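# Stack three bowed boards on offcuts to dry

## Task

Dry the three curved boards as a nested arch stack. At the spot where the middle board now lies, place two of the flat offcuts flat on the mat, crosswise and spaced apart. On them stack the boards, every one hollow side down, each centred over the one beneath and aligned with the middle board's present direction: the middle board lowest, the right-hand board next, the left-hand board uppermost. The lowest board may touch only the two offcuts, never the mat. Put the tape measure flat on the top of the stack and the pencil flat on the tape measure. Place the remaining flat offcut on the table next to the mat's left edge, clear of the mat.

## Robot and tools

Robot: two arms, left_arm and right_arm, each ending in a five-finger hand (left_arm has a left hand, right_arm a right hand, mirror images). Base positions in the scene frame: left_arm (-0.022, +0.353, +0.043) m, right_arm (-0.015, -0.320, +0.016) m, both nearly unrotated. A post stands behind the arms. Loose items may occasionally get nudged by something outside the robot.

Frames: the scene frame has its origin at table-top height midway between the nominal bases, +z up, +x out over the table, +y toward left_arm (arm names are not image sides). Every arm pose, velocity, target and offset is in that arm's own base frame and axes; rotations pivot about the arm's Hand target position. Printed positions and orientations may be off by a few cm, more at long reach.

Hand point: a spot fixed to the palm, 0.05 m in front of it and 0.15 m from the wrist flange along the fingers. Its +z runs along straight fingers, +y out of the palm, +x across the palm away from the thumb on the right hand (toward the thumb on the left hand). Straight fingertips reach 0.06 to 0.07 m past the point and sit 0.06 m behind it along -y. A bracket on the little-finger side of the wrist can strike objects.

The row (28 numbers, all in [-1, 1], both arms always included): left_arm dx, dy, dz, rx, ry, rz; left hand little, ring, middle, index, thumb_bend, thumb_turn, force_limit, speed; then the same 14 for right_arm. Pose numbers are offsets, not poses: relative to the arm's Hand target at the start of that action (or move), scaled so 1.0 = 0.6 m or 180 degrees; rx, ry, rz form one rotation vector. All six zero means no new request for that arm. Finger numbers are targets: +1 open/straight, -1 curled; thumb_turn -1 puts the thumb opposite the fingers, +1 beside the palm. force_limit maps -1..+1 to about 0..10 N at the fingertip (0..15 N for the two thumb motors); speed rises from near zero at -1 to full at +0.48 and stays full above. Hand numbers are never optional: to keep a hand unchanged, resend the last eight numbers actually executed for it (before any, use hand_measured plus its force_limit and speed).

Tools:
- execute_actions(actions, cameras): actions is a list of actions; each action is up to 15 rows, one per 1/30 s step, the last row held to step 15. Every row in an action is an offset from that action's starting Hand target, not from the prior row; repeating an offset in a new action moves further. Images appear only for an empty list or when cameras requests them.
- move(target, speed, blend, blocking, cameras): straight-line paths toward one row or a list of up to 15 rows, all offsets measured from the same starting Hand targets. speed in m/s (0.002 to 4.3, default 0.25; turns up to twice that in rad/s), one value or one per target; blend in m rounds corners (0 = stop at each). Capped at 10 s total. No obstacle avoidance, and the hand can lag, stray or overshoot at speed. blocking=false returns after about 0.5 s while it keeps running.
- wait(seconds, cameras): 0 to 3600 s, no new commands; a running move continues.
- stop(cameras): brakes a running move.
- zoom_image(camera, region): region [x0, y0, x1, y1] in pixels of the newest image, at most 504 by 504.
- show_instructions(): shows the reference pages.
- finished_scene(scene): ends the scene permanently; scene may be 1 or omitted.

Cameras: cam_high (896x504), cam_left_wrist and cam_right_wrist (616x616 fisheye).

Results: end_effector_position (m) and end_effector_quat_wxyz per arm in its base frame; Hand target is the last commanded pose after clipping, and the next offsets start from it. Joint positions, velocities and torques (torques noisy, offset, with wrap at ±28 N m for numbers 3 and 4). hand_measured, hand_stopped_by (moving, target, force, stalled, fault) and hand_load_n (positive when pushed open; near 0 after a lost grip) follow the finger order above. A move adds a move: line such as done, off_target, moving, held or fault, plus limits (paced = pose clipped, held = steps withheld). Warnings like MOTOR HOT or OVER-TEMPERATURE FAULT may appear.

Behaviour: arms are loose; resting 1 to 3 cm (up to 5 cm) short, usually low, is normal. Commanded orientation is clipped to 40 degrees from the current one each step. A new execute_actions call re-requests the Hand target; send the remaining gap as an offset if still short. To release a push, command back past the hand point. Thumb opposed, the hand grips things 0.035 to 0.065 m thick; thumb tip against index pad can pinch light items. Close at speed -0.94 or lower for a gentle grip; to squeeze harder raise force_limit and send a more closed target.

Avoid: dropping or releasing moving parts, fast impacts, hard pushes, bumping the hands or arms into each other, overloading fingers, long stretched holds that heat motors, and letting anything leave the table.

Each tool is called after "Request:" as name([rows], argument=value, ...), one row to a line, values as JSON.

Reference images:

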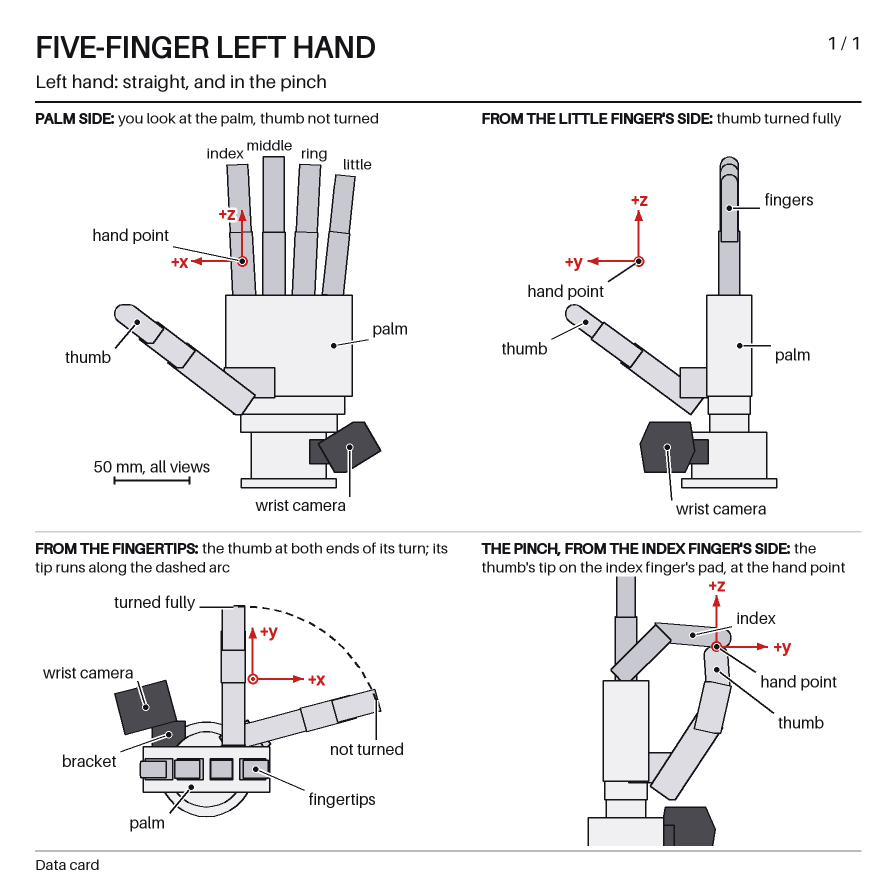

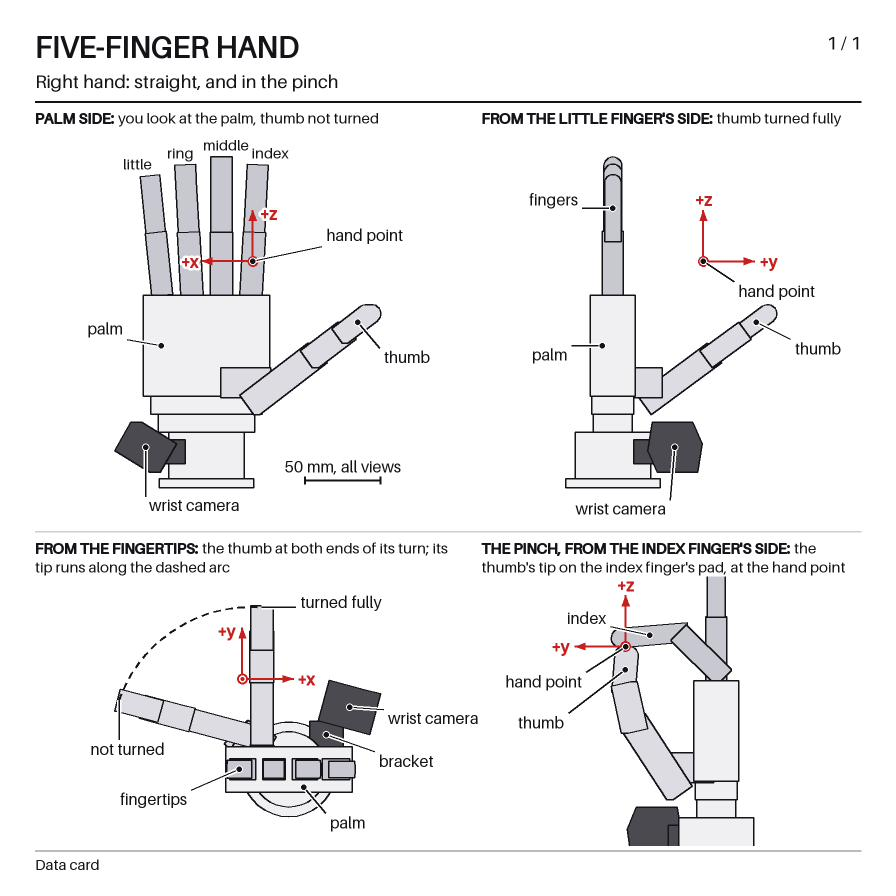

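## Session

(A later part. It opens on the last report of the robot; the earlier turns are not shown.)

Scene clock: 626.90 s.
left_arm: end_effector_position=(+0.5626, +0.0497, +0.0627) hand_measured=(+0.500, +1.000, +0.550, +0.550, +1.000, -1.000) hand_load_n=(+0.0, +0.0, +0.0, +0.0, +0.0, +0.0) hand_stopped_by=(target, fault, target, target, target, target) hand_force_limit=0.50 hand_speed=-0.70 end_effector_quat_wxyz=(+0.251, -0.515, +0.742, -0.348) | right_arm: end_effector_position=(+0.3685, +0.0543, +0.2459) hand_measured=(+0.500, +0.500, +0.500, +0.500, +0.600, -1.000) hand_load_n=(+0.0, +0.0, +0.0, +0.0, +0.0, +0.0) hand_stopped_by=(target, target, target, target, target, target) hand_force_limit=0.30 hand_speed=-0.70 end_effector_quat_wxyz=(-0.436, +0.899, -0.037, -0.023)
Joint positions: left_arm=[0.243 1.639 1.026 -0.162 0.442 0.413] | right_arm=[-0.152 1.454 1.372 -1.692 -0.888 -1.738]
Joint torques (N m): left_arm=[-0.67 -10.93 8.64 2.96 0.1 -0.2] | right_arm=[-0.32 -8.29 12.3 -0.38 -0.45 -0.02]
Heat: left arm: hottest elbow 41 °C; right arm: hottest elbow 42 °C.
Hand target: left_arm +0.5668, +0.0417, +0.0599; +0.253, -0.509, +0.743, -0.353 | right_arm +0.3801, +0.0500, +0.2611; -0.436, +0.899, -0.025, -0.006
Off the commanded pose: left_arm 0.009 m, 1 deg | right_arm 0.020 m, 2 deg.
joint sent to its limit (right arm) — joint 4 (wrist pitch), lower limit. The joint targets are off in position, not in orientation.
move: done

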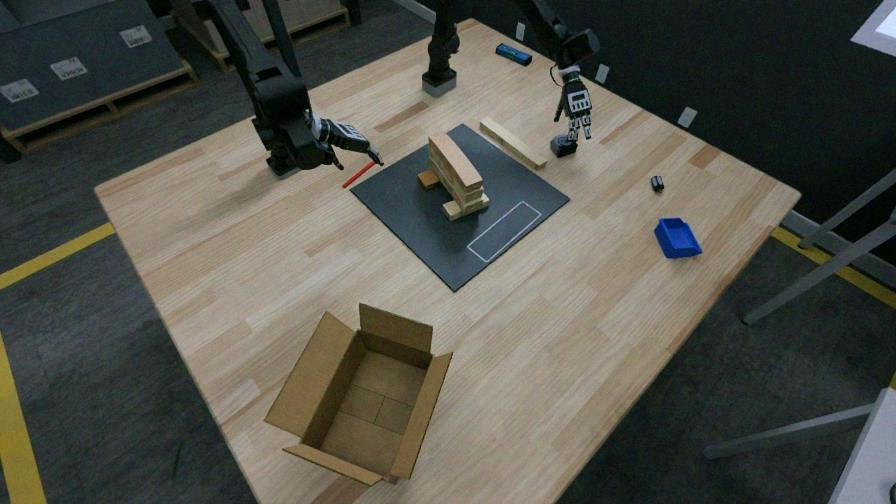

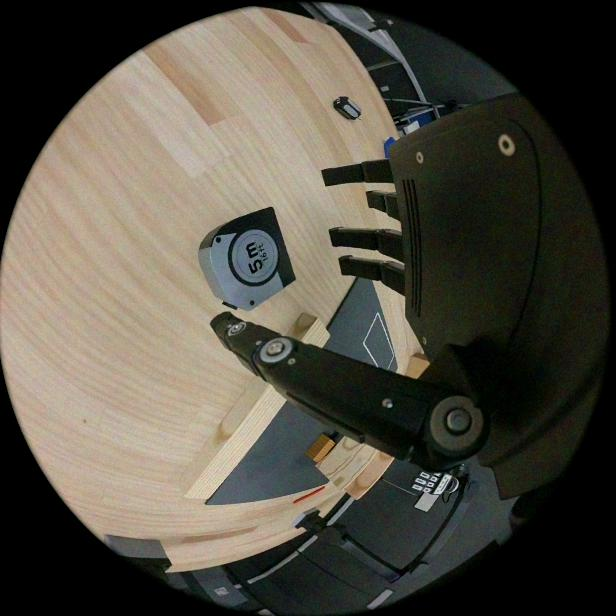

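Request:
move(target=[0.003,-0.004,-0.107,0,0,0,0.5,0.5,0.55,0.55,1,-1,0.5,-0.7,0,0,0.0,0,0,0,0.5,0.5,0.5,0.5,0.6,-1,0.3,-0.7], speed=0.06, cameras=["cam_high","cam_left_wrist"])

Request:
zoom_image(camera="cam_high", region=[520, 90, 620, 180])

Scene clock: 630.73 s.
left_arm: end_effector_position=(+0.5653, +0.0474, -0.0012) hand_measured=(+0.500, +1.000, +0.550, +0.550, +1.000, -1.000) hand_load_n=(+0.0, +0.0, +0.0, +0.0, +0.0, +0.0) hand_stopped_by=(target, fault, target, target, target, target) hand_force_limit=0.50 hand_speed=-0.70 end_effector_quat_wxyz=(+0.251, -0.514, +0.742, -0.348) | right_arm: end_effector_position=(+0.3685, +0.0543, +0.2459) hand_measured=(+0.500, +0.500, +0.500, +0.500, +0.600, -1.000) hand_load_n=(+0.0, +0.0, +0.0, +0.0, +0.0, +0.0) hand_stopped_by=(target, target, target, target, target, target) hand_force_limit=0.30 hand_speed=-0.70 end_effector_quat_wxyz=(-0.436, +0.899, -0.037, -0.023)
Joint positions: left_arm=[0.237 1.758 0.974 0.013 0.437 0.408] | right_arm=[-0.152 1.454 1.372 -1.692 -0.888 -1.738]
Joint torques (N m): left_arm=[-1.08 -10.99 7.62 2.96 0.05 -0.16] | right_arm=[-0.26 -8.23 12.26 -0.4 -0.46 -0.01]
Heat: left arm: hottest elbow 40 °C; right arm: hottest elbow 43 °C.
Hand target: left_arm +0.5686, +0.0393, -0.0043; +0.253, -0.509, +0.743, -0.353 | right_arm +0.3801, +0.0500, +0.2611; -0.436, +0.899, -0.025, -0.006
Off the commanded pose: left_arm 0.009 m, 1 deg | right_arm 0.020 m, 2 deg.
joint sent to its limit (right arm) — joint 4 (wrist pitch), lower limit. The joint targets are off in position, not in orientation.
move: done

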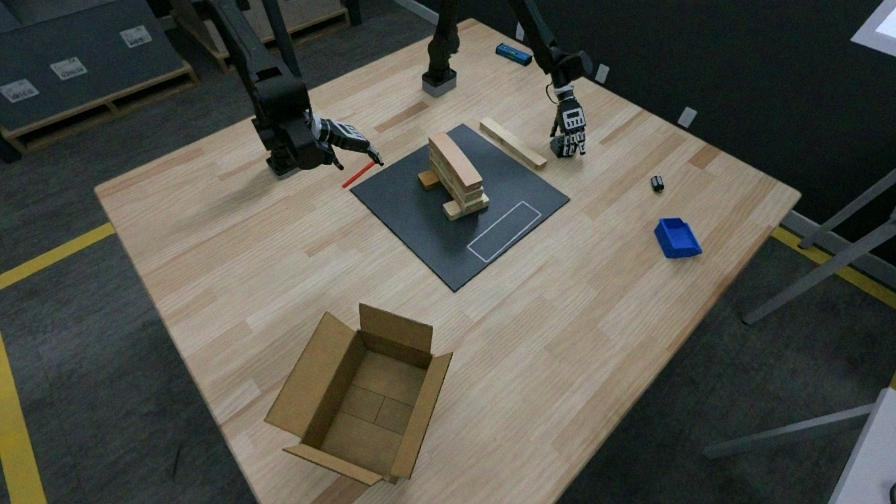

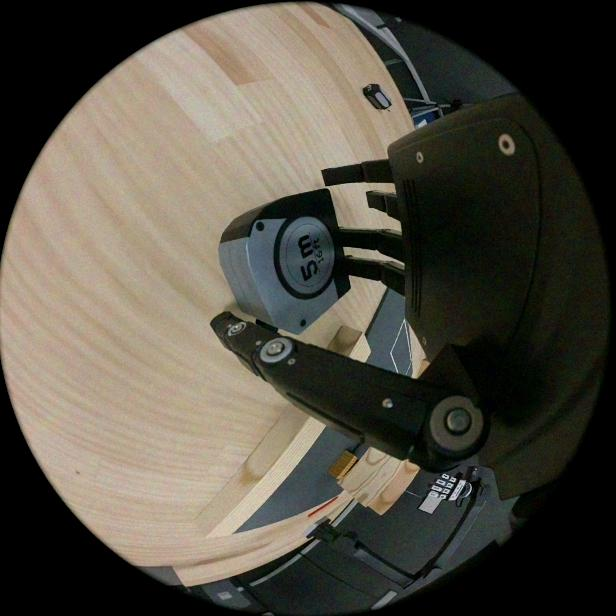

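Scaled by 5.040 from the camera's image (finer frame: 1280x720).

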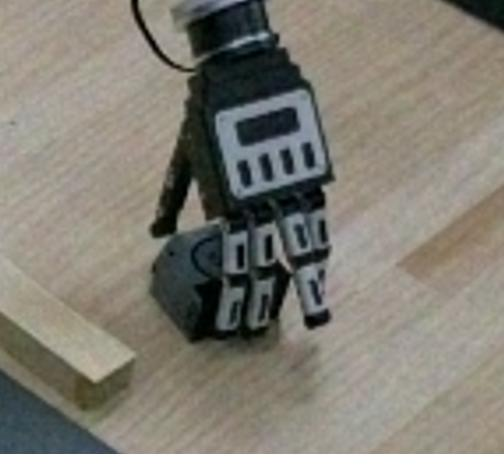

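Request:
move([
  [0.017,-0.006,-0.003,0,0,0,0.5,0.5,0.55,0.55,1,-1,0.5,-0.7,0,0,0.0,0,0,0,0.5,0.5,0.5,0.5,0.6,-1,0.3,-0.7],
  [0.017,-0.006,-0.003,0,0,0,0.5,0.5,-0.2,-0.2,1,-1,0.0,-0.8,0,0,0.0,0,0,0,0.5,0.5,0.5,0.5,0.6,-1,0.3,-0.7],
], speed=0.05, cameras=["cam_high","cam_left_wrist"])

Request:
zoom_image(camera="cam_high", region=[520, 90, 620, 180])

Scene clock: 634.73 s.
left_arm: end_effector_position=(+0.5671, +0.0354, -0.0102) hand_measured=(+0.500, +1.000, +0.166, +0.128, +1.000, -1.000) hand_load_n=(+0.0, +0.0, +4.0, +5.0, +0.5, +0.0) hand_stopped_by=(target, fault, force, force, target, target) hand_force_limit=0.00 hand_speed=-0.80 end_effector_quat_wxyz=(+0.245, -0.512, +0.746, -0.349) | right_arm: end_effector_position=(+0.3685, +0.0543, +0.2459) hand_measured=(+0.500, +0.500, +0.500, +0.500, +0.600, -1.000) hand_load_n=(+0.0, +0.0, -0.5, +0.0, +0.0, +0.0) hand_stopped_by=(target, target, target, target, target, target) hand_force_limit=0.30 hand_speed=-0.70 end_effector_quat_wxyz=(-0.436, +0.899, -0.037, -0.023)
Joint positions: left_arm=[0.214 1.778 0.974 0.029 0.429 0.399] | right_arm=[-0.152 1.454 1.372 -1.692 -0.888 -1.738]
Joint torques (N m): left_arm=[-1.03 -11.63 9.87 2.14 0.04 -0.16] | right_arm=[-0.38 -8.23 12.27 -0.38 -0.46 -0.02]
Heat: left arm: hottest elbow 40 °C; right arm: hottest elbow 43 °C.
Hand target: left_arm +0.5788, +0.0357, -0.0061; +0.253, -0.509, +0.743, -0.353 | right_arm +0.3801, +0.0500, +0.2611; -0.436, +0.899, -0.025, -0.006
Off the commanded pose: left_arm 0.012 m, 1 deg | right_arm 0.020 m, 2 deg.
joint sent to its limit (right arm) — joint 4 (wrist pitch), lower limit. The joint targets are off in position, not in orientation.
move: off_target (left_arm); target 2's new numbers were sent with left_arm's hand 0.017 m and 2 deg from that target

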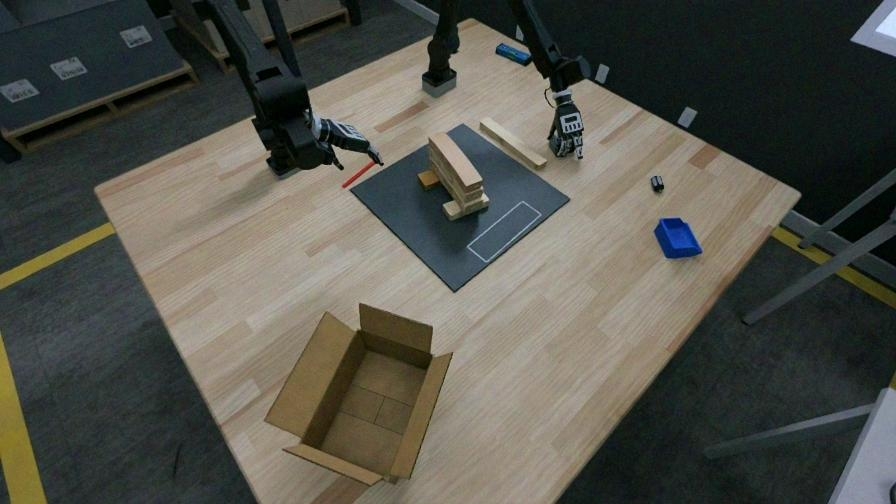

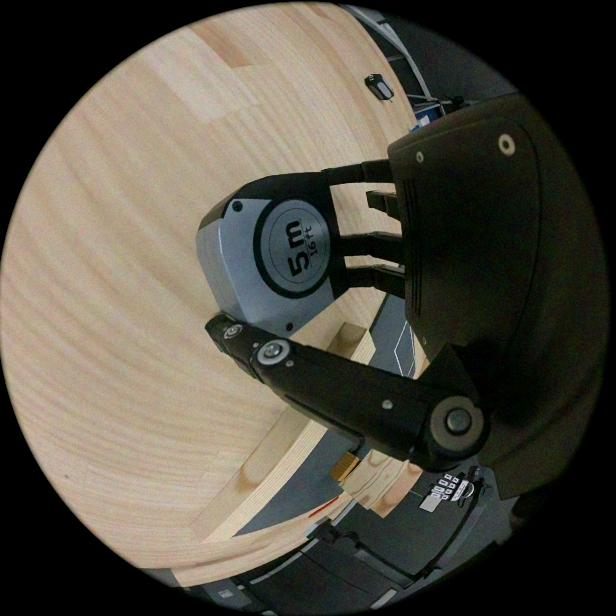

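Scaled by 5.040 from the camera's image (finer frame: 1280x720).

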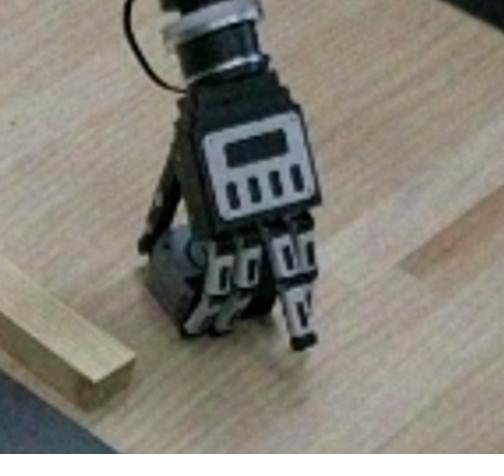

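Request:
move([
  [0,0,0,0,0,0,0.5,0.5,0.45,0.45,1,-1,0.0,-0.7,0,0,0.0,0,0,0,0.5,0.5,0.5,0.5,0.6,-1,0.3,-0.7],
  [0.0,0.025,0.03,0,0,0,0.5,0.5,0.45,0.45,1,-1,0.0,-0.7,0,0,0.0,0,0,0,0.5,0.5,0.5,0.5,0.6,-1,0.3,-0.7],
], speed=0.05, cameras=["cam_high","cam_left_wrist"])

Request:
zoom_image(camera="cam_high", region=[520, 90, 620, 180])

Scene clock: 638.13 s.
left_arm: end_effector_position=(+0.5590, +0.0399, -0.0107) hand_measured=(+0.500, +1.000, +0.450, +0.450, +1.000, -1.000) hand_load_n=(+0.0, +0.0, +1.0, +0.0, +0.0, +0.0) hand_stopped_by=(target, fault, target, target, target, target) hand_force_limit=0.00 hand_speed=-0.70 end_effector_quat_wxyz=(+0.232, -0.521, +0.745, -0.347) | right_arm: end_effector_position=(+0.3685, +0.0543, +0.2459) hand_measured=(+0.500, +0.500, +0.500, +0.500, +0.600, -1.000) hand_load_n=(+0.0, +0.0, +0.0, -0.5, +0.0, +0.0) hand_stopped_by=(target, target, target, target, target, target) hand_force_limit=0.30 hand_speed=-0.70 end_effector_quat_wxyz=(-0.436, +0.899, -0.037, -0.023)
Joint positions: left_arm=[0.229 1.772 0.974 -0.008 0.443 0.399] | right_arm=[-0.152 1.454 1.372 -1.692 -0.888 -1.738]
Joint torques (N m): left_arm=[0.62 -12.98 11.84 1.22 0.32 0.06] | right_arm=[-0.21 -8.29 12.29 -0.38 -0.45 -0.02]
Heat: left arm: hottest elbow 40 °C; right arm: hottest elbow 43 °C.
Hand target: left_arm +0.5788, +0.0507, +0.0119; +0.253, -0.509, +0.743, -0.353 | right_arm +0.3801, +0.0500, +0.2611; -0.436, +0.899, -0.025, -0.006
Off the commanded pose: left_arm 0.032 m, 3 deg | right_arm 0.020 m, 2 deg.
joint sent to its limit (right arm) — joint 4 (wrist pitch), lower limit. The joint targets are off in position, not in orientation.
move: off_target (left_arm)

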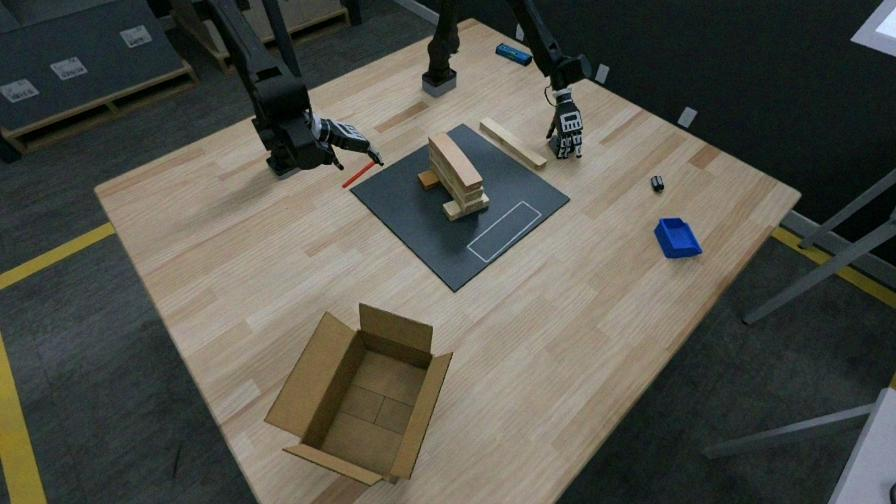

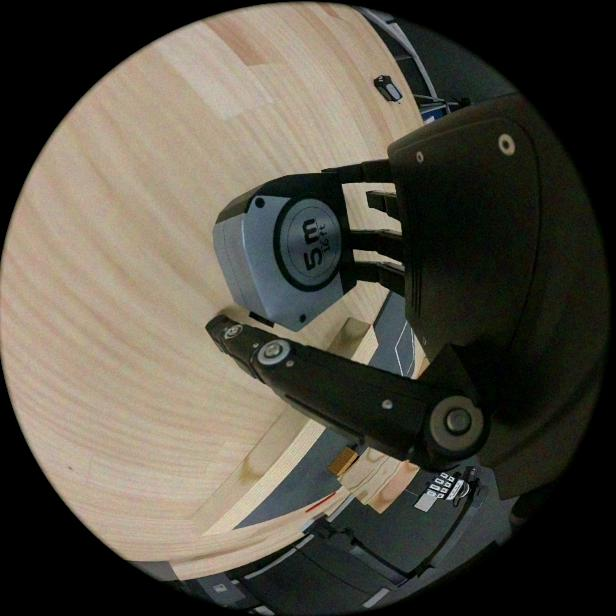

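Scaled by 5.040 from the camera's image (finer frame: 1280x720).

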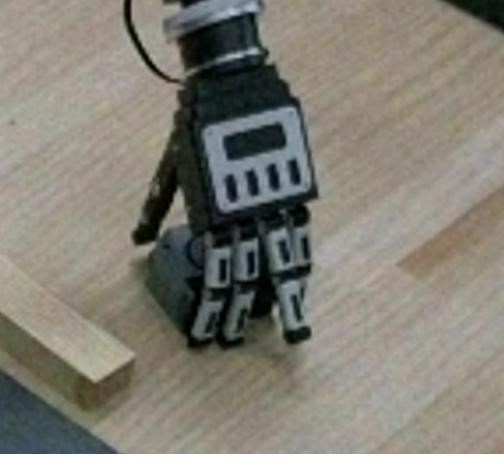

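Request:
move(target=[0.013,0.014,0.022,0,0,0,0.5,0.5,0.45,0.45,1,-1,0.0,-0.7,0,0,0.0,0,0,0,0.5,0.5,0.5,0.5,0.6,-1,0.3,-0.7], speed=0.05)

Scene clock: 640.27 s.
left_arm: end_effector_position=(+0.5618, +0.0459, -0.0044) hand_measured=(+0.500, +1.000, +0.450, +0.450, +1.000, -1.000) hand_load_n=(+0.0, +0.0, +0.0, -0.5, +0.0, +0.0) hand_stopped_by=(target, fault, target, target, target, target) hand_force_limit=0.00 hand_speed=-0.70 end_effector_quat_wxyz=(+0.224, -0.524, +0.746, -0.344) | right_arm: end_effector_position=(+0.3685, +0.0543, +0.2459) hand_measured=(+0.500, +0.500, +0.500, +0.500, +0.600, -1.000) hand_load_n=(+0.0, +0.0, +0.0, +0.0, +0.0, +0.0) hand_stopped_by=(target, target, target, target, target, target) hand_force_limit=0.30 hand_speed=-0.70 end_effector_quat_wxyz=(-0.436, +0.899, -0.037, -0.023)
Joint positions: left_arm=[0.24 1.772 1.007 -0.063 0.451 0.408] | right_arm=[-0.152 1.454 1.372 -1.692 -0.888 -1.738]
Joint torques (N m): left_arm=[0.67 -13.51 12.7 1.42 0.35 0.11] | right_arm=[-0.26 -8.29 12.26 -0.35 -0.46 -0.02]
Heat: left arm: hottest elbow 40 °C; right arm: hottest elbow 43 °C.
Hand target: left_arm +0.5866, +0.0591, +0.0251; +0.253, -0.509, +0.743, -0.353 | right_arm +0.3801, +0.0500, +0.2611; -0.436, +0.899, -0.025, -0.006
Off the commanded pose: left_arm 0.041 m, 4 deg | right_arm 0.020 m, 2 deg.
joint sent to its limit (right arm) — joint 4 (wrist pitch), lower limit. The joint targets are off in position, not in orientation.
move: off_target (left_arm)

Request:
move([
  [-0.015,-0.02,0.06,0,0,0,0.5,0.5,0.5,0.5,1,-1,0.0,-0.7,0,0,0.0,0,0,0,0.5,0.5,0.5,0.5,0.6,-1,0.3,-0.7],
  [-0.0227,-0.0368,-0.048,0,0,0,0.5,0.5,0.5,0.5,1,-1,0.0,-0.7,0,0,0.0,0,0,0,0.5,0.5,0.5,0.5,0.6,-1,0.3,-0.7],
], speed=0.06, cameras=["cam_high","cam_left_wrist"])

Request:
zoom_image(camera="cam_high", region=[520, 90, 620, 180])

Scene clock: 644.53 s.
left_arm: end_effector_position=(+0.5701, +0.0455, -0.0001) hand_measured=(+0.500, +1.000, +0.500, +0.500, +1.000, -1.000) hand_load_n=(+0.0, +0.0, +0.0, +0.0, +0.0, +0.0) hand_stopped_by=(target, fault, target, target, target, target) hand_force_limit=0.00 hand_speed=-0.70 end_effector_quat_wxyz=(+0.252, -0.514, +0.742, -0.348) | right_arm: end_effector_position=(+0.3685, +0.0543, +0.2459) hand_measured=(+0.500, +0.500, +0.500, +0.500, +0.600, -1.000) hand_load_n=(+0.0, +0.0, +0.0, +0.0, +0.0, +0.0) hand_stopped_by=(target, target, target, target, target, target) hand_force_limit=0.30 hand_speed=-0.70 end_effector_quat_wxyz=(-0.436, +0.899, -0.037, -0.023)
Joint positions: left_arm=[0.231 1.764 0.987 0.01 0.432 0.404] | right_arm=[-0.152 1.454 1.372 -1.692 -0.888 -1.738]
Joint torques (N m): left_arm=[-0.38 -11.05 7.77 2.91 0.07 -0.21] | right_arm=[-0.26 -8.18 12.3 -0.39 -0.45 -0.02]
Heat: left arm: hottest elbow 40 °C; right arm: hottest elbow 43 °C.
Hand target: left_arm +0.5729, +0.0371, -0.0037; +0.253, -0.509, +0.743, -0.353 | right_arm +0.3801, +0.0500, +0.2611; -0.436, +0.899, -0.025, -0.006
Off the commanded pose: left_arm 0.010 m, 1 deg | right_arm 0.020 m, 2 deg.
joint sent to its limit (right arm) — joint 4 (wrist pitch), lower limit. The joint targets are off in position, not in orientation.
move: done

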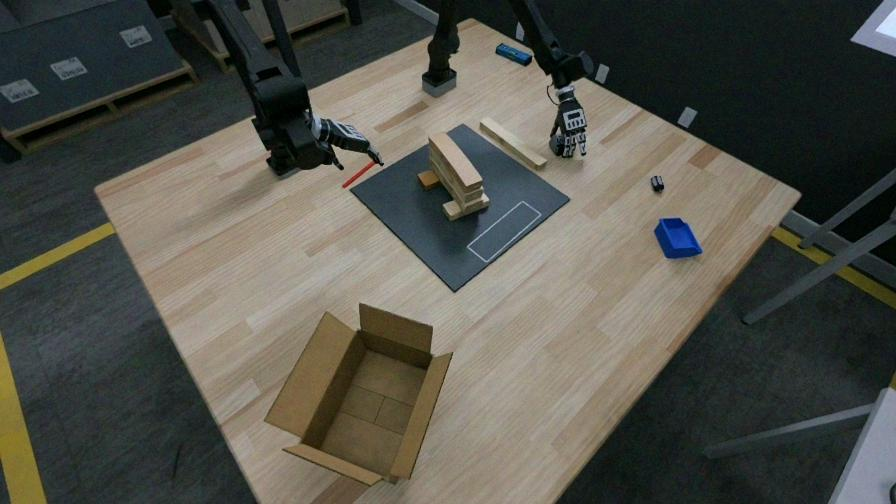

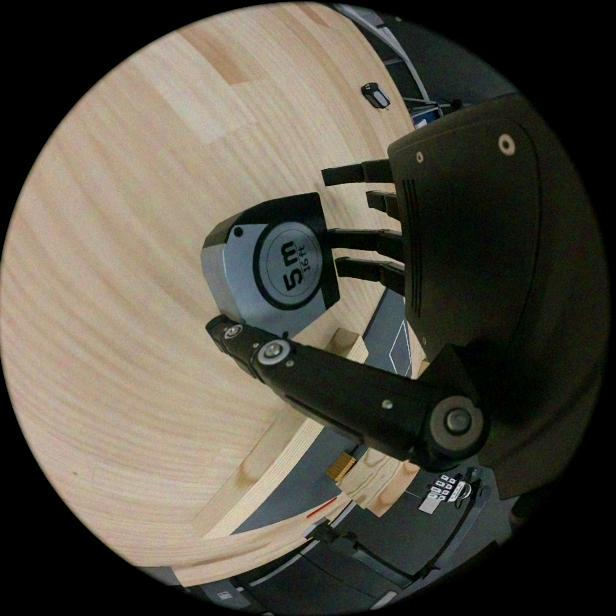

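Scaled by 5.040 from the camera's image (finer frame: 1280x720).

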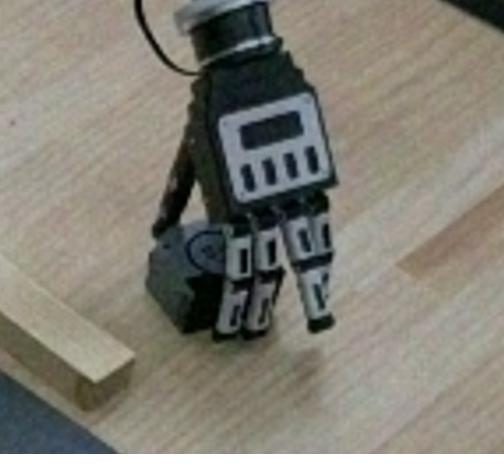

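Request:
move([
  [0.0,0.0,-0.015,0,0,0,0.5,0.5,0.5,0.5,1,-1,0.0,-0.7,0,0,0.0,0,0,0,0.5,0.5,0.5,0.5,0.6,-1,0.3,-0.7],
  [0.0,0.0,-0.015,0,0,0,0.5,0.5,-0.2,-0.2,1,-1,0.0,-0.85,0,0,0.0,0,0,0,0.5,0.5,0.5,0.5,0.6,-1,0.3,-0.7],
], speed=0.04, cameras=["cam_high","cam_left_wrist"])

Request:
zoom_image(camera="cam_high", region=[520, 90, 620, 180])

Scene clock: 649.10 s.
left_arm: end_effector_position=(+0.5710, +0.0450, -0.0079) hand_measured=(+0.500, +1.000, +0.156, +0.114, +1.000, -1.000) hand_load_n=(+0.0, +0.0, +5.0, +6.5, +0.5, +0.5) hand_stopped_by=(target, fault, force, force, target, target) hand_force_limit=0.00 hand_speed=-0.85 end_effector_quat_wxyz=(+0.253, -0.512, +0.743, -0.349) | right_arm: end_effector_position=(+0.3685, +0.0543, +0.2459) hand_measured=(+0.500, +0.500, +0.500, +0.500, +0.600, -1.000) hand_load_n=(+0.0, +0.0, +0.0, +0.0, +0.0, +0.0) hand_stopped_by=(target, target, target, target, target, target) hand_force_limit=0.30 hand_speed=-0.70 end_effector_quat_wxyz=(-0.436, +0.899, -0.037, -0.023)
Joint positions: left_arm=[0.229 1.781 0.982 0.035 0.432 0.405] | right_arm=[-0.152 1.454 1.372 -1.692 -0.888 -1.738]
Joint torques (N m): left_arm=[-0.79 -11.69 7.39 3.03 0.07 -0.17] | right_arm=[-0.21 -8.18 12.26 -0.4 -0.46 -0.02]
Heat: left arm: hottest elbow 40 °C; right arm: hottest elbow 43 °C.
Hand target: left_arm +0.5729, +0.0371, -0.0127; +0.253, -0.509, +0.743, -0.353 | right_arm +0.3801, +0.0500, +0.2611; -0.436, +0.899, -0.025, -0.006
Off the commanded pose: left_arm 0.009 m, 1 deg | right_arm 0.020 m, 2 deg.
joint sent to its limit (right arm) — joint 4 (wrist pitch), lower limit. The joint targets are off in position, not in orientation.
move: done

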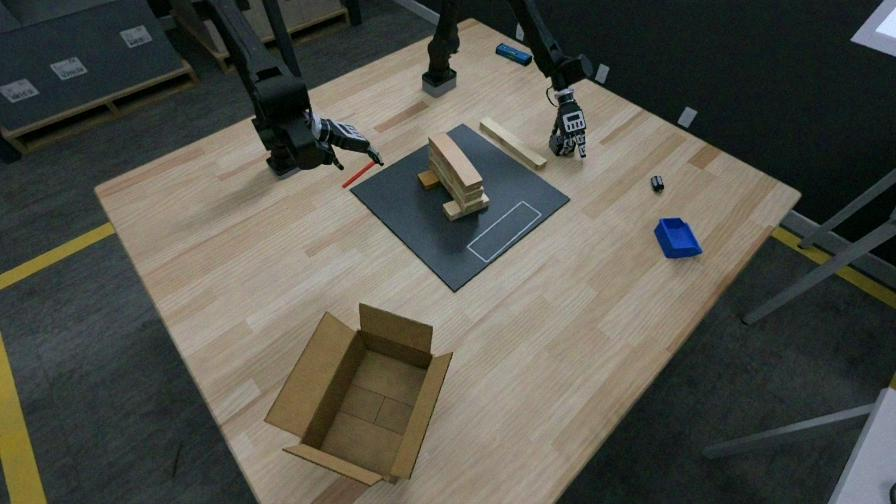

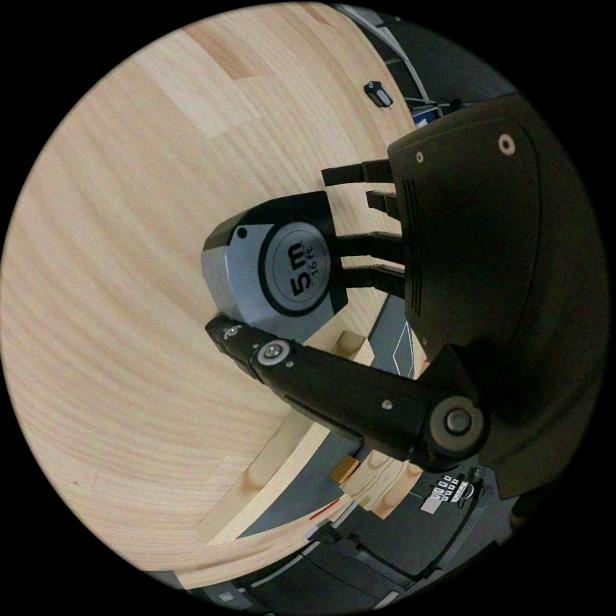

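Scaled by 5.040 from the camera's image (finer frame: 1280x720).

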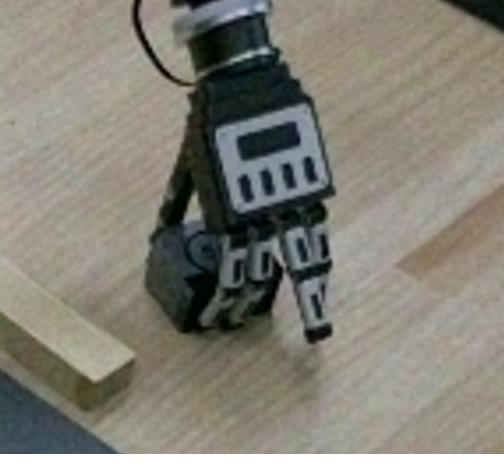

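Request:
zoom_image(camera="cam_high", region=[410, 125, 500, 225])

Scaled by 5.040 from the camera's image (finer frame: 1280x720).

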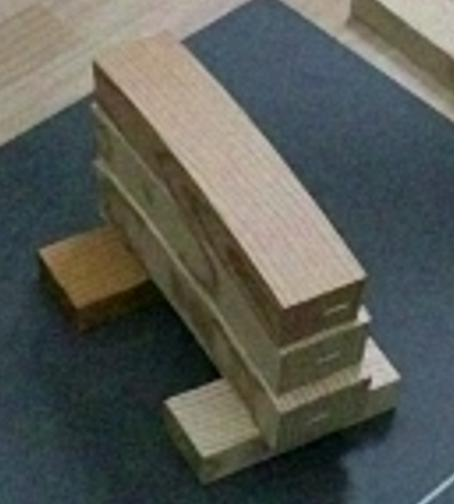

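Request:
move([
  [0.0,0.0,0,0,0,0,0.5,0.5,-0.3,-0.3,1,-1,0.4,-0.85,0,0,0.0,0,0,0,0.5,0.5,0.5,0.5,0.6,-1,0.3,-0.7],
  [0.01,0.01,0.12,0,0,0,0.5,0.5,-0.3,-0.3,1,-1,0.4,-0.85,0,0,0.0,0,0,0,0.5,0.5,0.5,0.5,0.6,-1,0.3,-0.7],
], speed=0.06, cameras=["cam_high","cam_left_wrist"])

Scene clock: 657.17 s.
left_arm: end_effector_position=(+0.5433, +0.0388, +0.0141) hand_measured=(+0.500, +1.000, +0.144, +0.104, +1.000, -1.000) hand_load_n=(+0.0, +0.0, +7.5, +8.5, +0.5, +1.0) hand_stopped_by=(target, fault, force, force, target, target) hand_force_limit=0.40 hand_speed=-0.85 end_effector_quat_wxyz=(+0.215, -0.528, +0.751, -0.333) | right_arm: end_effector_position=(+0.3685, +0.0543, +0.2459) hand_measured=(+0.500, +0.500, +0.500, +0.500, +0.600, -1.000) hand_load_n=(-0.5, -0.5, +0.0, +0.0, +0.0, +0.0) hand_stopped_by=(target, target, target, target, target, target) hand_force_limit=0.30 hand_speed=-0.70 end_effector_quat_wxyz=(-0.436, +0.899, -0.037, -0.023)
Joint positions: left_arm=[0.229 1.7 0.982 -0.137 0.432 0.41] | right_arm=[-0.152 1.454 1.372 -1.692 -0.888 -1.738]
Joint torques (N m): left_arm=[-0.09 -14.04 14.56 1.62 0.38 -0.1] | right_arm=[-0.32 -8.29 12.29 -0.38 -0.45 -0.02]
Heat: left arm: hottest elbow 39 °C; right arm: hottest elbow 43 °C.
Hand target: left_arm +0.5789, +0.0431, +0.0593; +0.253, -0.509, +0.743, -0.353 | right_arm +0.3801, +0.0500, +0.2611; -0.436, +0.899, -0.025, -0.006
Off the commanded pose: left_arm 0.058 m, 5 deg | right_arm 0.020 m, 2 deg.
joint sent to its limit (right arm) — joint 4 (wrist pitch), lower limit. The joint targets are off in position, not in orientation.
move: off_target (left_arm)

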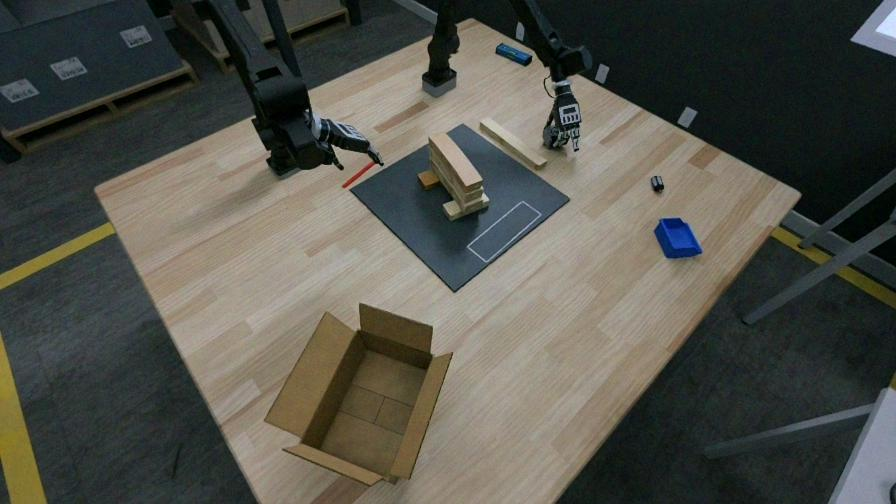

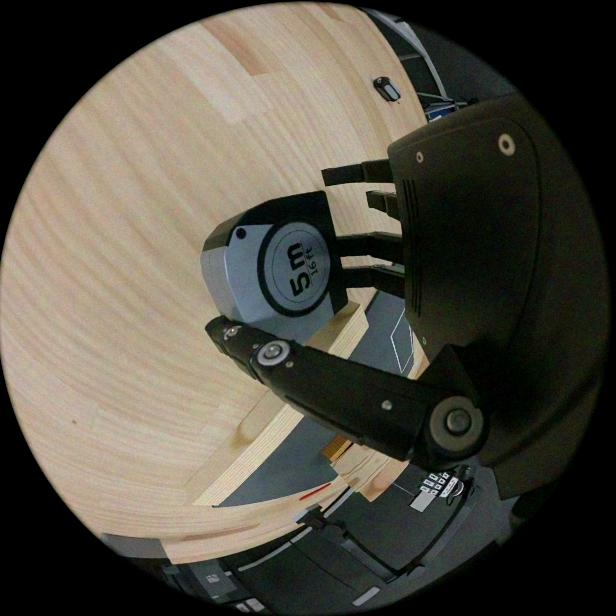

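Request:
move([
  [0.02,0.0,0.34,0,0,0,0.5,0.5,-0.3,-0.3,1,-1,0.4,-0.85,0,0,0.0,0,0,0,0.5,0.5,0.5,0.5,0.6,-1,0.3,-0.7],
  [-0.19,-0.66,0.351,0,0,-0.47,0.5,0.5,-0.3,-0.3,1,-1,0.4,-0.85,0,0,0.0,0,0,0,0.5,0.5,0.5,0.5,0.6,-1,0.3,-0.7],
], speed=[0.1,0.15], blend=0.03, cameras=["cam_high","cam_left_wrist"])

Scene clock: 665.97 s.
left_arm: end_effector_position=(+0.4506, -0.3432, +0.2393) hand_measured=(+0.500, +1.000, +0.144, +0.104, +1.000, -1.000) hand_load_n=(+0.0, +0.0, +7.0, +8.5, +0.5, +0.5) hand_stopped_by=(target, fault, force, force, target, target) hand_force_limit=0.40 hand_speed=-0.85 end_effector_quat_wxyz=(-0.078, +0.105, +0.900, -0.417) | right_arm: end_effector_position=(+0.3685, +0.0543, +0.2459) hand_measured=(+0.500, +0.500, +0.500, +0.500, +0.600, -1.000) hand_load_n=(+0.0, -0.5, +0.0, +0.0, +0.0, +0.0) hand_stopped_by=(target, target, target, target, target, target) hand_force_limit=0.30 hand_speed=-0.70 end_effector_quat_wxyz=(-0.436, +0.899, -0.037, -0.023)
Joint positions: left_arm=[-0.444 1.813 1.812 -1.401 0.863 1.281] | right_arm=[-0.152 1.454 1.372 -1.692 -0.888 -1.738]
Joint torques (N m): left_arm=[-0.62 -14.33 16.65 0.57 0.97 0.06] | right_arm=[-0.32 -8.35 12.3 -0.4 -0.46 -0.02]
Heat: left arm: hottest elbow 41 °C; right arm: hottest elbow 43 °C.
Hand target: left_arm +0.4649, -0.3529, +0.2699; -0.051, +0.123, +0.892, -0.431 | right_arm +0.3801, +0.0500, +0.2611; -0.436, +0.899, -0.025, -0.006
Off the commanded pose: left_arm 0.035 m, 4 deg | right_arm 0.020 m, 2 deg.
joint sent to its limit (right arm) — joint 4 (wrist pitch), lower limit. The joint targets are off in position, not in orientation.
move: off_target (left_arm)

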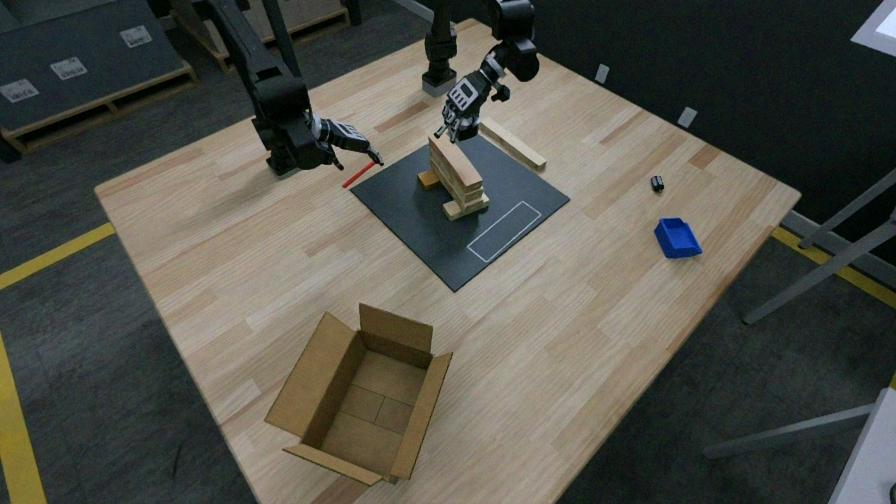

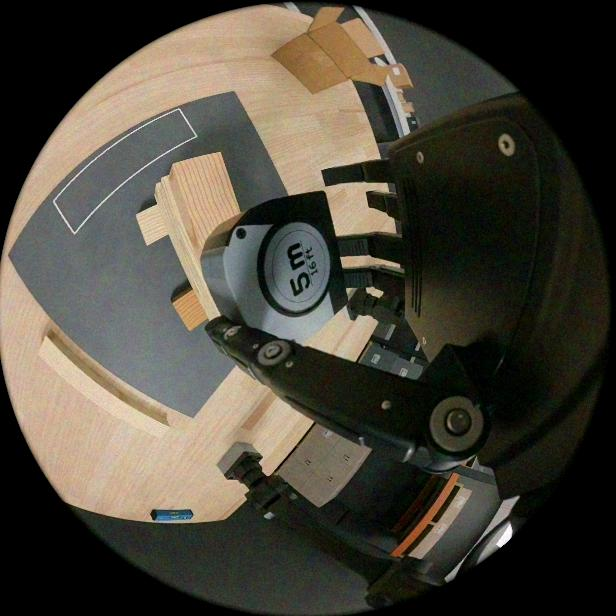

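Request:
move(target=[-0.03,-0.0285,-0.108,-0.005,-0.009,0,0.5,0.5,-0.3,-0.3,1,-1,0.4,-0.85,0,0,0.0,0,0,0,0.5,0.5,0.5,0.5,0.6,-1,0.3,-0.7], speed=[0.08], cameras=["cam_high"])

Request:
zoom_image(camera="cam_high", region=[400, 70, 520, 200])

Scene clock: 669.37 s.
left_arm: end_effector_position=(+0.4472, -0.3648, +0.1849) hand_measured=(+0.500, +1.000, +0.144, +0.104, +1.000, -1.000) hand_load_n=(+0.0, +0.0, +7.0, +8.5, +0.5, +0.5) hand_stopped_by=(target, fault, force, force, target, target) hand_force_limit=0.40 hand_speed=-0.85 end_effector_quat_wxyz=(-0.057, +0.122, +0.894, -0.427) | right_arm: end_effector_position=(+0.3685, +0.0543, +0.2459) hand_measured=(+0.500, +0.500, +0.500, +0.500, +0.600, -1.000) hand_load_n=(+0.0, +0.0, +0.0, +0.0, +0.0, +0.0) hand_stopped_by=(target, target, target, target, target, target) hand_force_limit=0.30 hand_speed=-0.70 end_effector_quat_wxyz=(-0.436, +0.899, -0.037, -0.023)
Joint positions: left_arm=[-0.479 1.803 1.651 -1.165 0.863 1.246] | right_arm=[-0.152 1.454 1.372 -1.692 -0.888 -1.738]
Joint torques (N m): left_arm=[-0.85 -17.08 10.07 1.94 0.6 -0.22] | right_arm=[-0.26 -8.18 12.29 -0.4 -0.45 -0.02]
Heat: left arm: hottest elbow 41 °C; right arm: hottest elbow 43 °C.
Hand target: left_arm +0.4469, -0.3700, +0.2051; -0.037, +0.130, +0.889, -0.437 | right_arm +0.3801, +0.0500, +0.2611; -0.436, +0.899, -0.025, -0.006
Off the commanded pose: left_arm 0.021 m, 3 deg | right_arm 0.020 m, 2 deg.
joint sent to its limit (right arm) — joint 4 (wrist pitch), lower limit. The joint targets are off in position, not in orientation.
move: off_target (left_arm)

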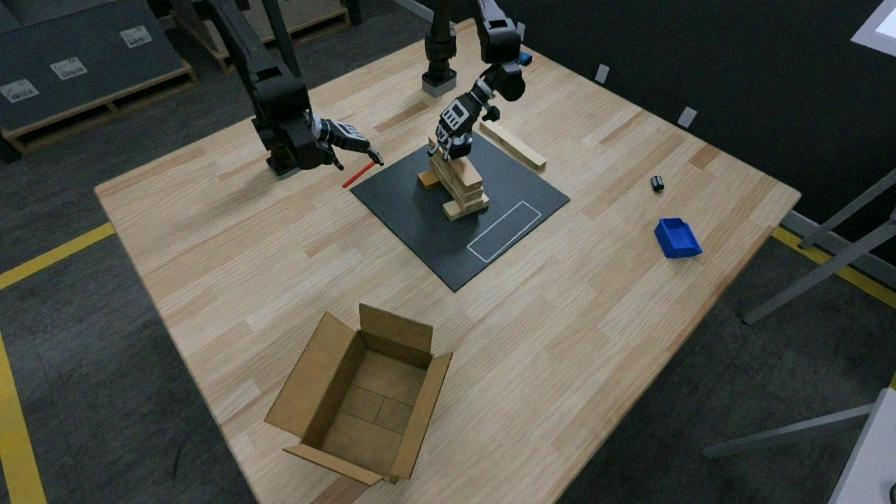

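Scaled by 3.877 from the camera's image (finer frame: 1280x720).

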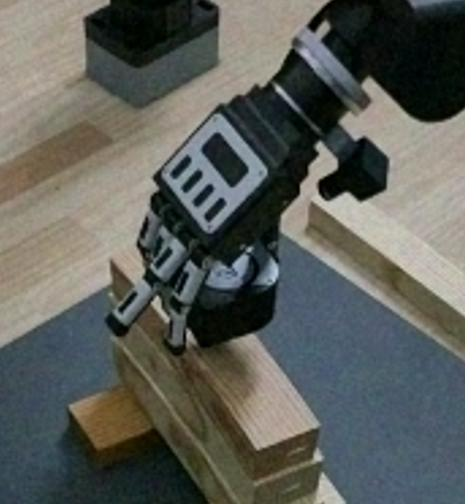

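Request:
move(target=[-0.025,0.006,-0.055,0,0,0,0.5,0.5,-0.3,-0.3,1,-1,0.4,-0.85,0,0,0.0,0,0,0,0.5,0.5,0.5,0.5,0.6,-1,0.3,-0.7], speed=[0.06], cameras=["cam_high","cam_left_wrist"])

Request:
zoom_image(camera="cam_high", region=[400, 90, 520, 210])

Scene clock: 671.53 s.
left_arm: end_effector_position=(+0.4340, -0.3578, +0.1527) hand_measured=(+0.500, +1.000, +0.144, +0.104, +1.000, -1.000) hand_load_n=(+0.0, +0.0, +7.0, +8.5, +0.5, +1.0) hand_stopped_by=(target, fault, force, force, target, target) hand_force_limit=0.40 hand_speed=-0.85 end_effector_quat_wxyz=(-0.054, +0.119, +0.895, -0.427) | right_arm: end_effector_position=(+0.3685, +0.0543, +0.2459) hand_measured=(+0.500, +0.500, +0.500, +0.500, +0.600, -1.000) hand_load_n=(+0.0, +0.0, +0.0, +0.0, +0.0, +0.0) hand_stopped_by=(target, target, target, target, target, target) hand_force_limit=0.30 hand_speed=-0.70 end_effector_quat_wxyz=(-0.436, +0.899, -0.037, -0.023)
Joint positions: left_arm=[-0.479 1.777 1.528 -1.059 0.86 1.235] | right_arm=[-0.152 1.454 1.372 -1.692 -0.888 -1.738]
Joint torques (N m): left_arm=[-0.85 -15.74 9.91 1.91 0.6 -0.17] | right_arm=[-0.26 -8.29 12.29 -0.39 -0.45 -0.01]
Heat: left arm: hottest elbow 41 °C; right arm: hottest elbow 43 °C.
Hand target: left_arm +0.4319, -0.3664, +0.1721; -0.037, +0.130, +0.889, -0.437 | right_arm +0.3801, +0.0500, +0.2611; -0.436, +0.899, -0.025, -0.006
Off the commanded pose: left_arm 0.021 m, 3 deg | right_arm 0.020 m, 2 deg.
joint sent to its limit (right arm) — joint 4 (wrist pitch), lower limit. The joint targets are off in position, not in orientation.
move: off_target (left_arm)

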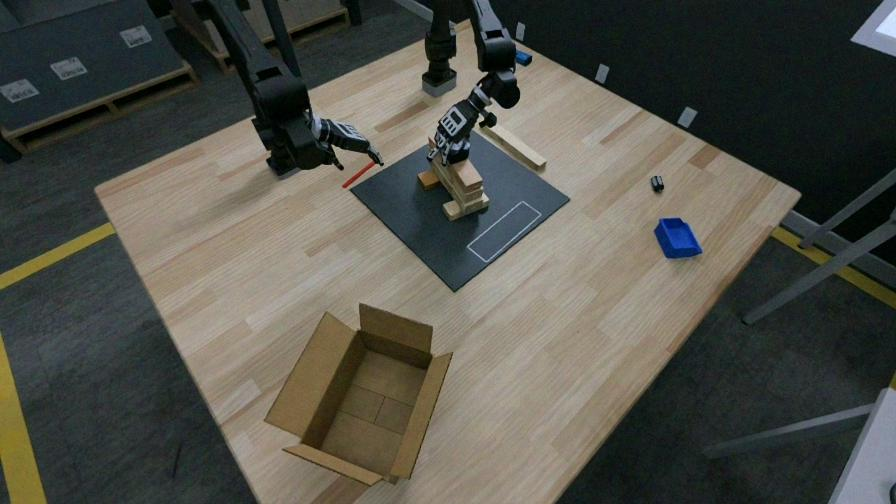

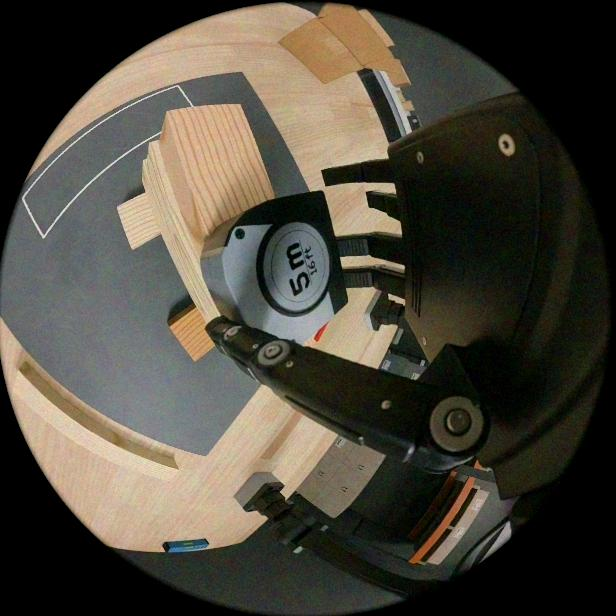

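Scaled by 4.200 from the camera's image (finer frame: 1280x720).

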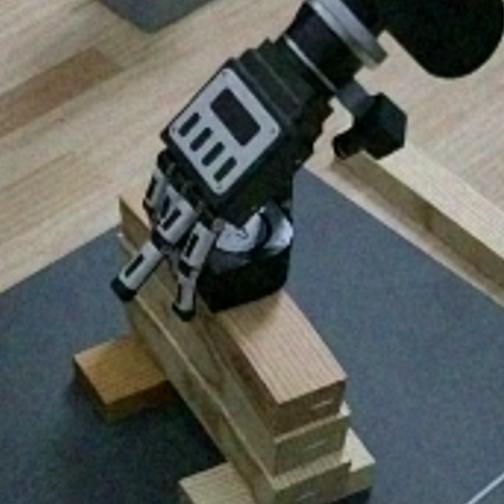

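Request:
zoom_image(camera="cam_high", region=[430, 135, 495, 200])

Scaled by 7.754 from the camera's image (finer frame: 1280x720).

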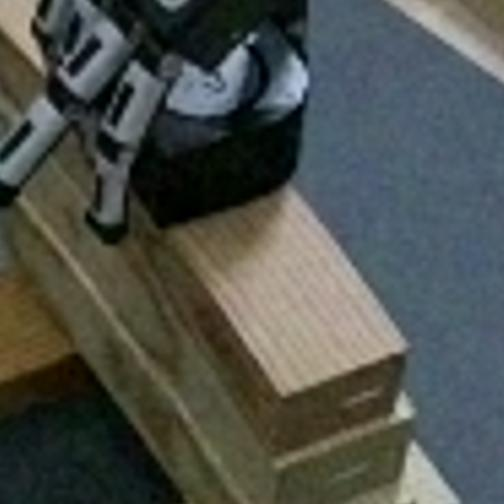

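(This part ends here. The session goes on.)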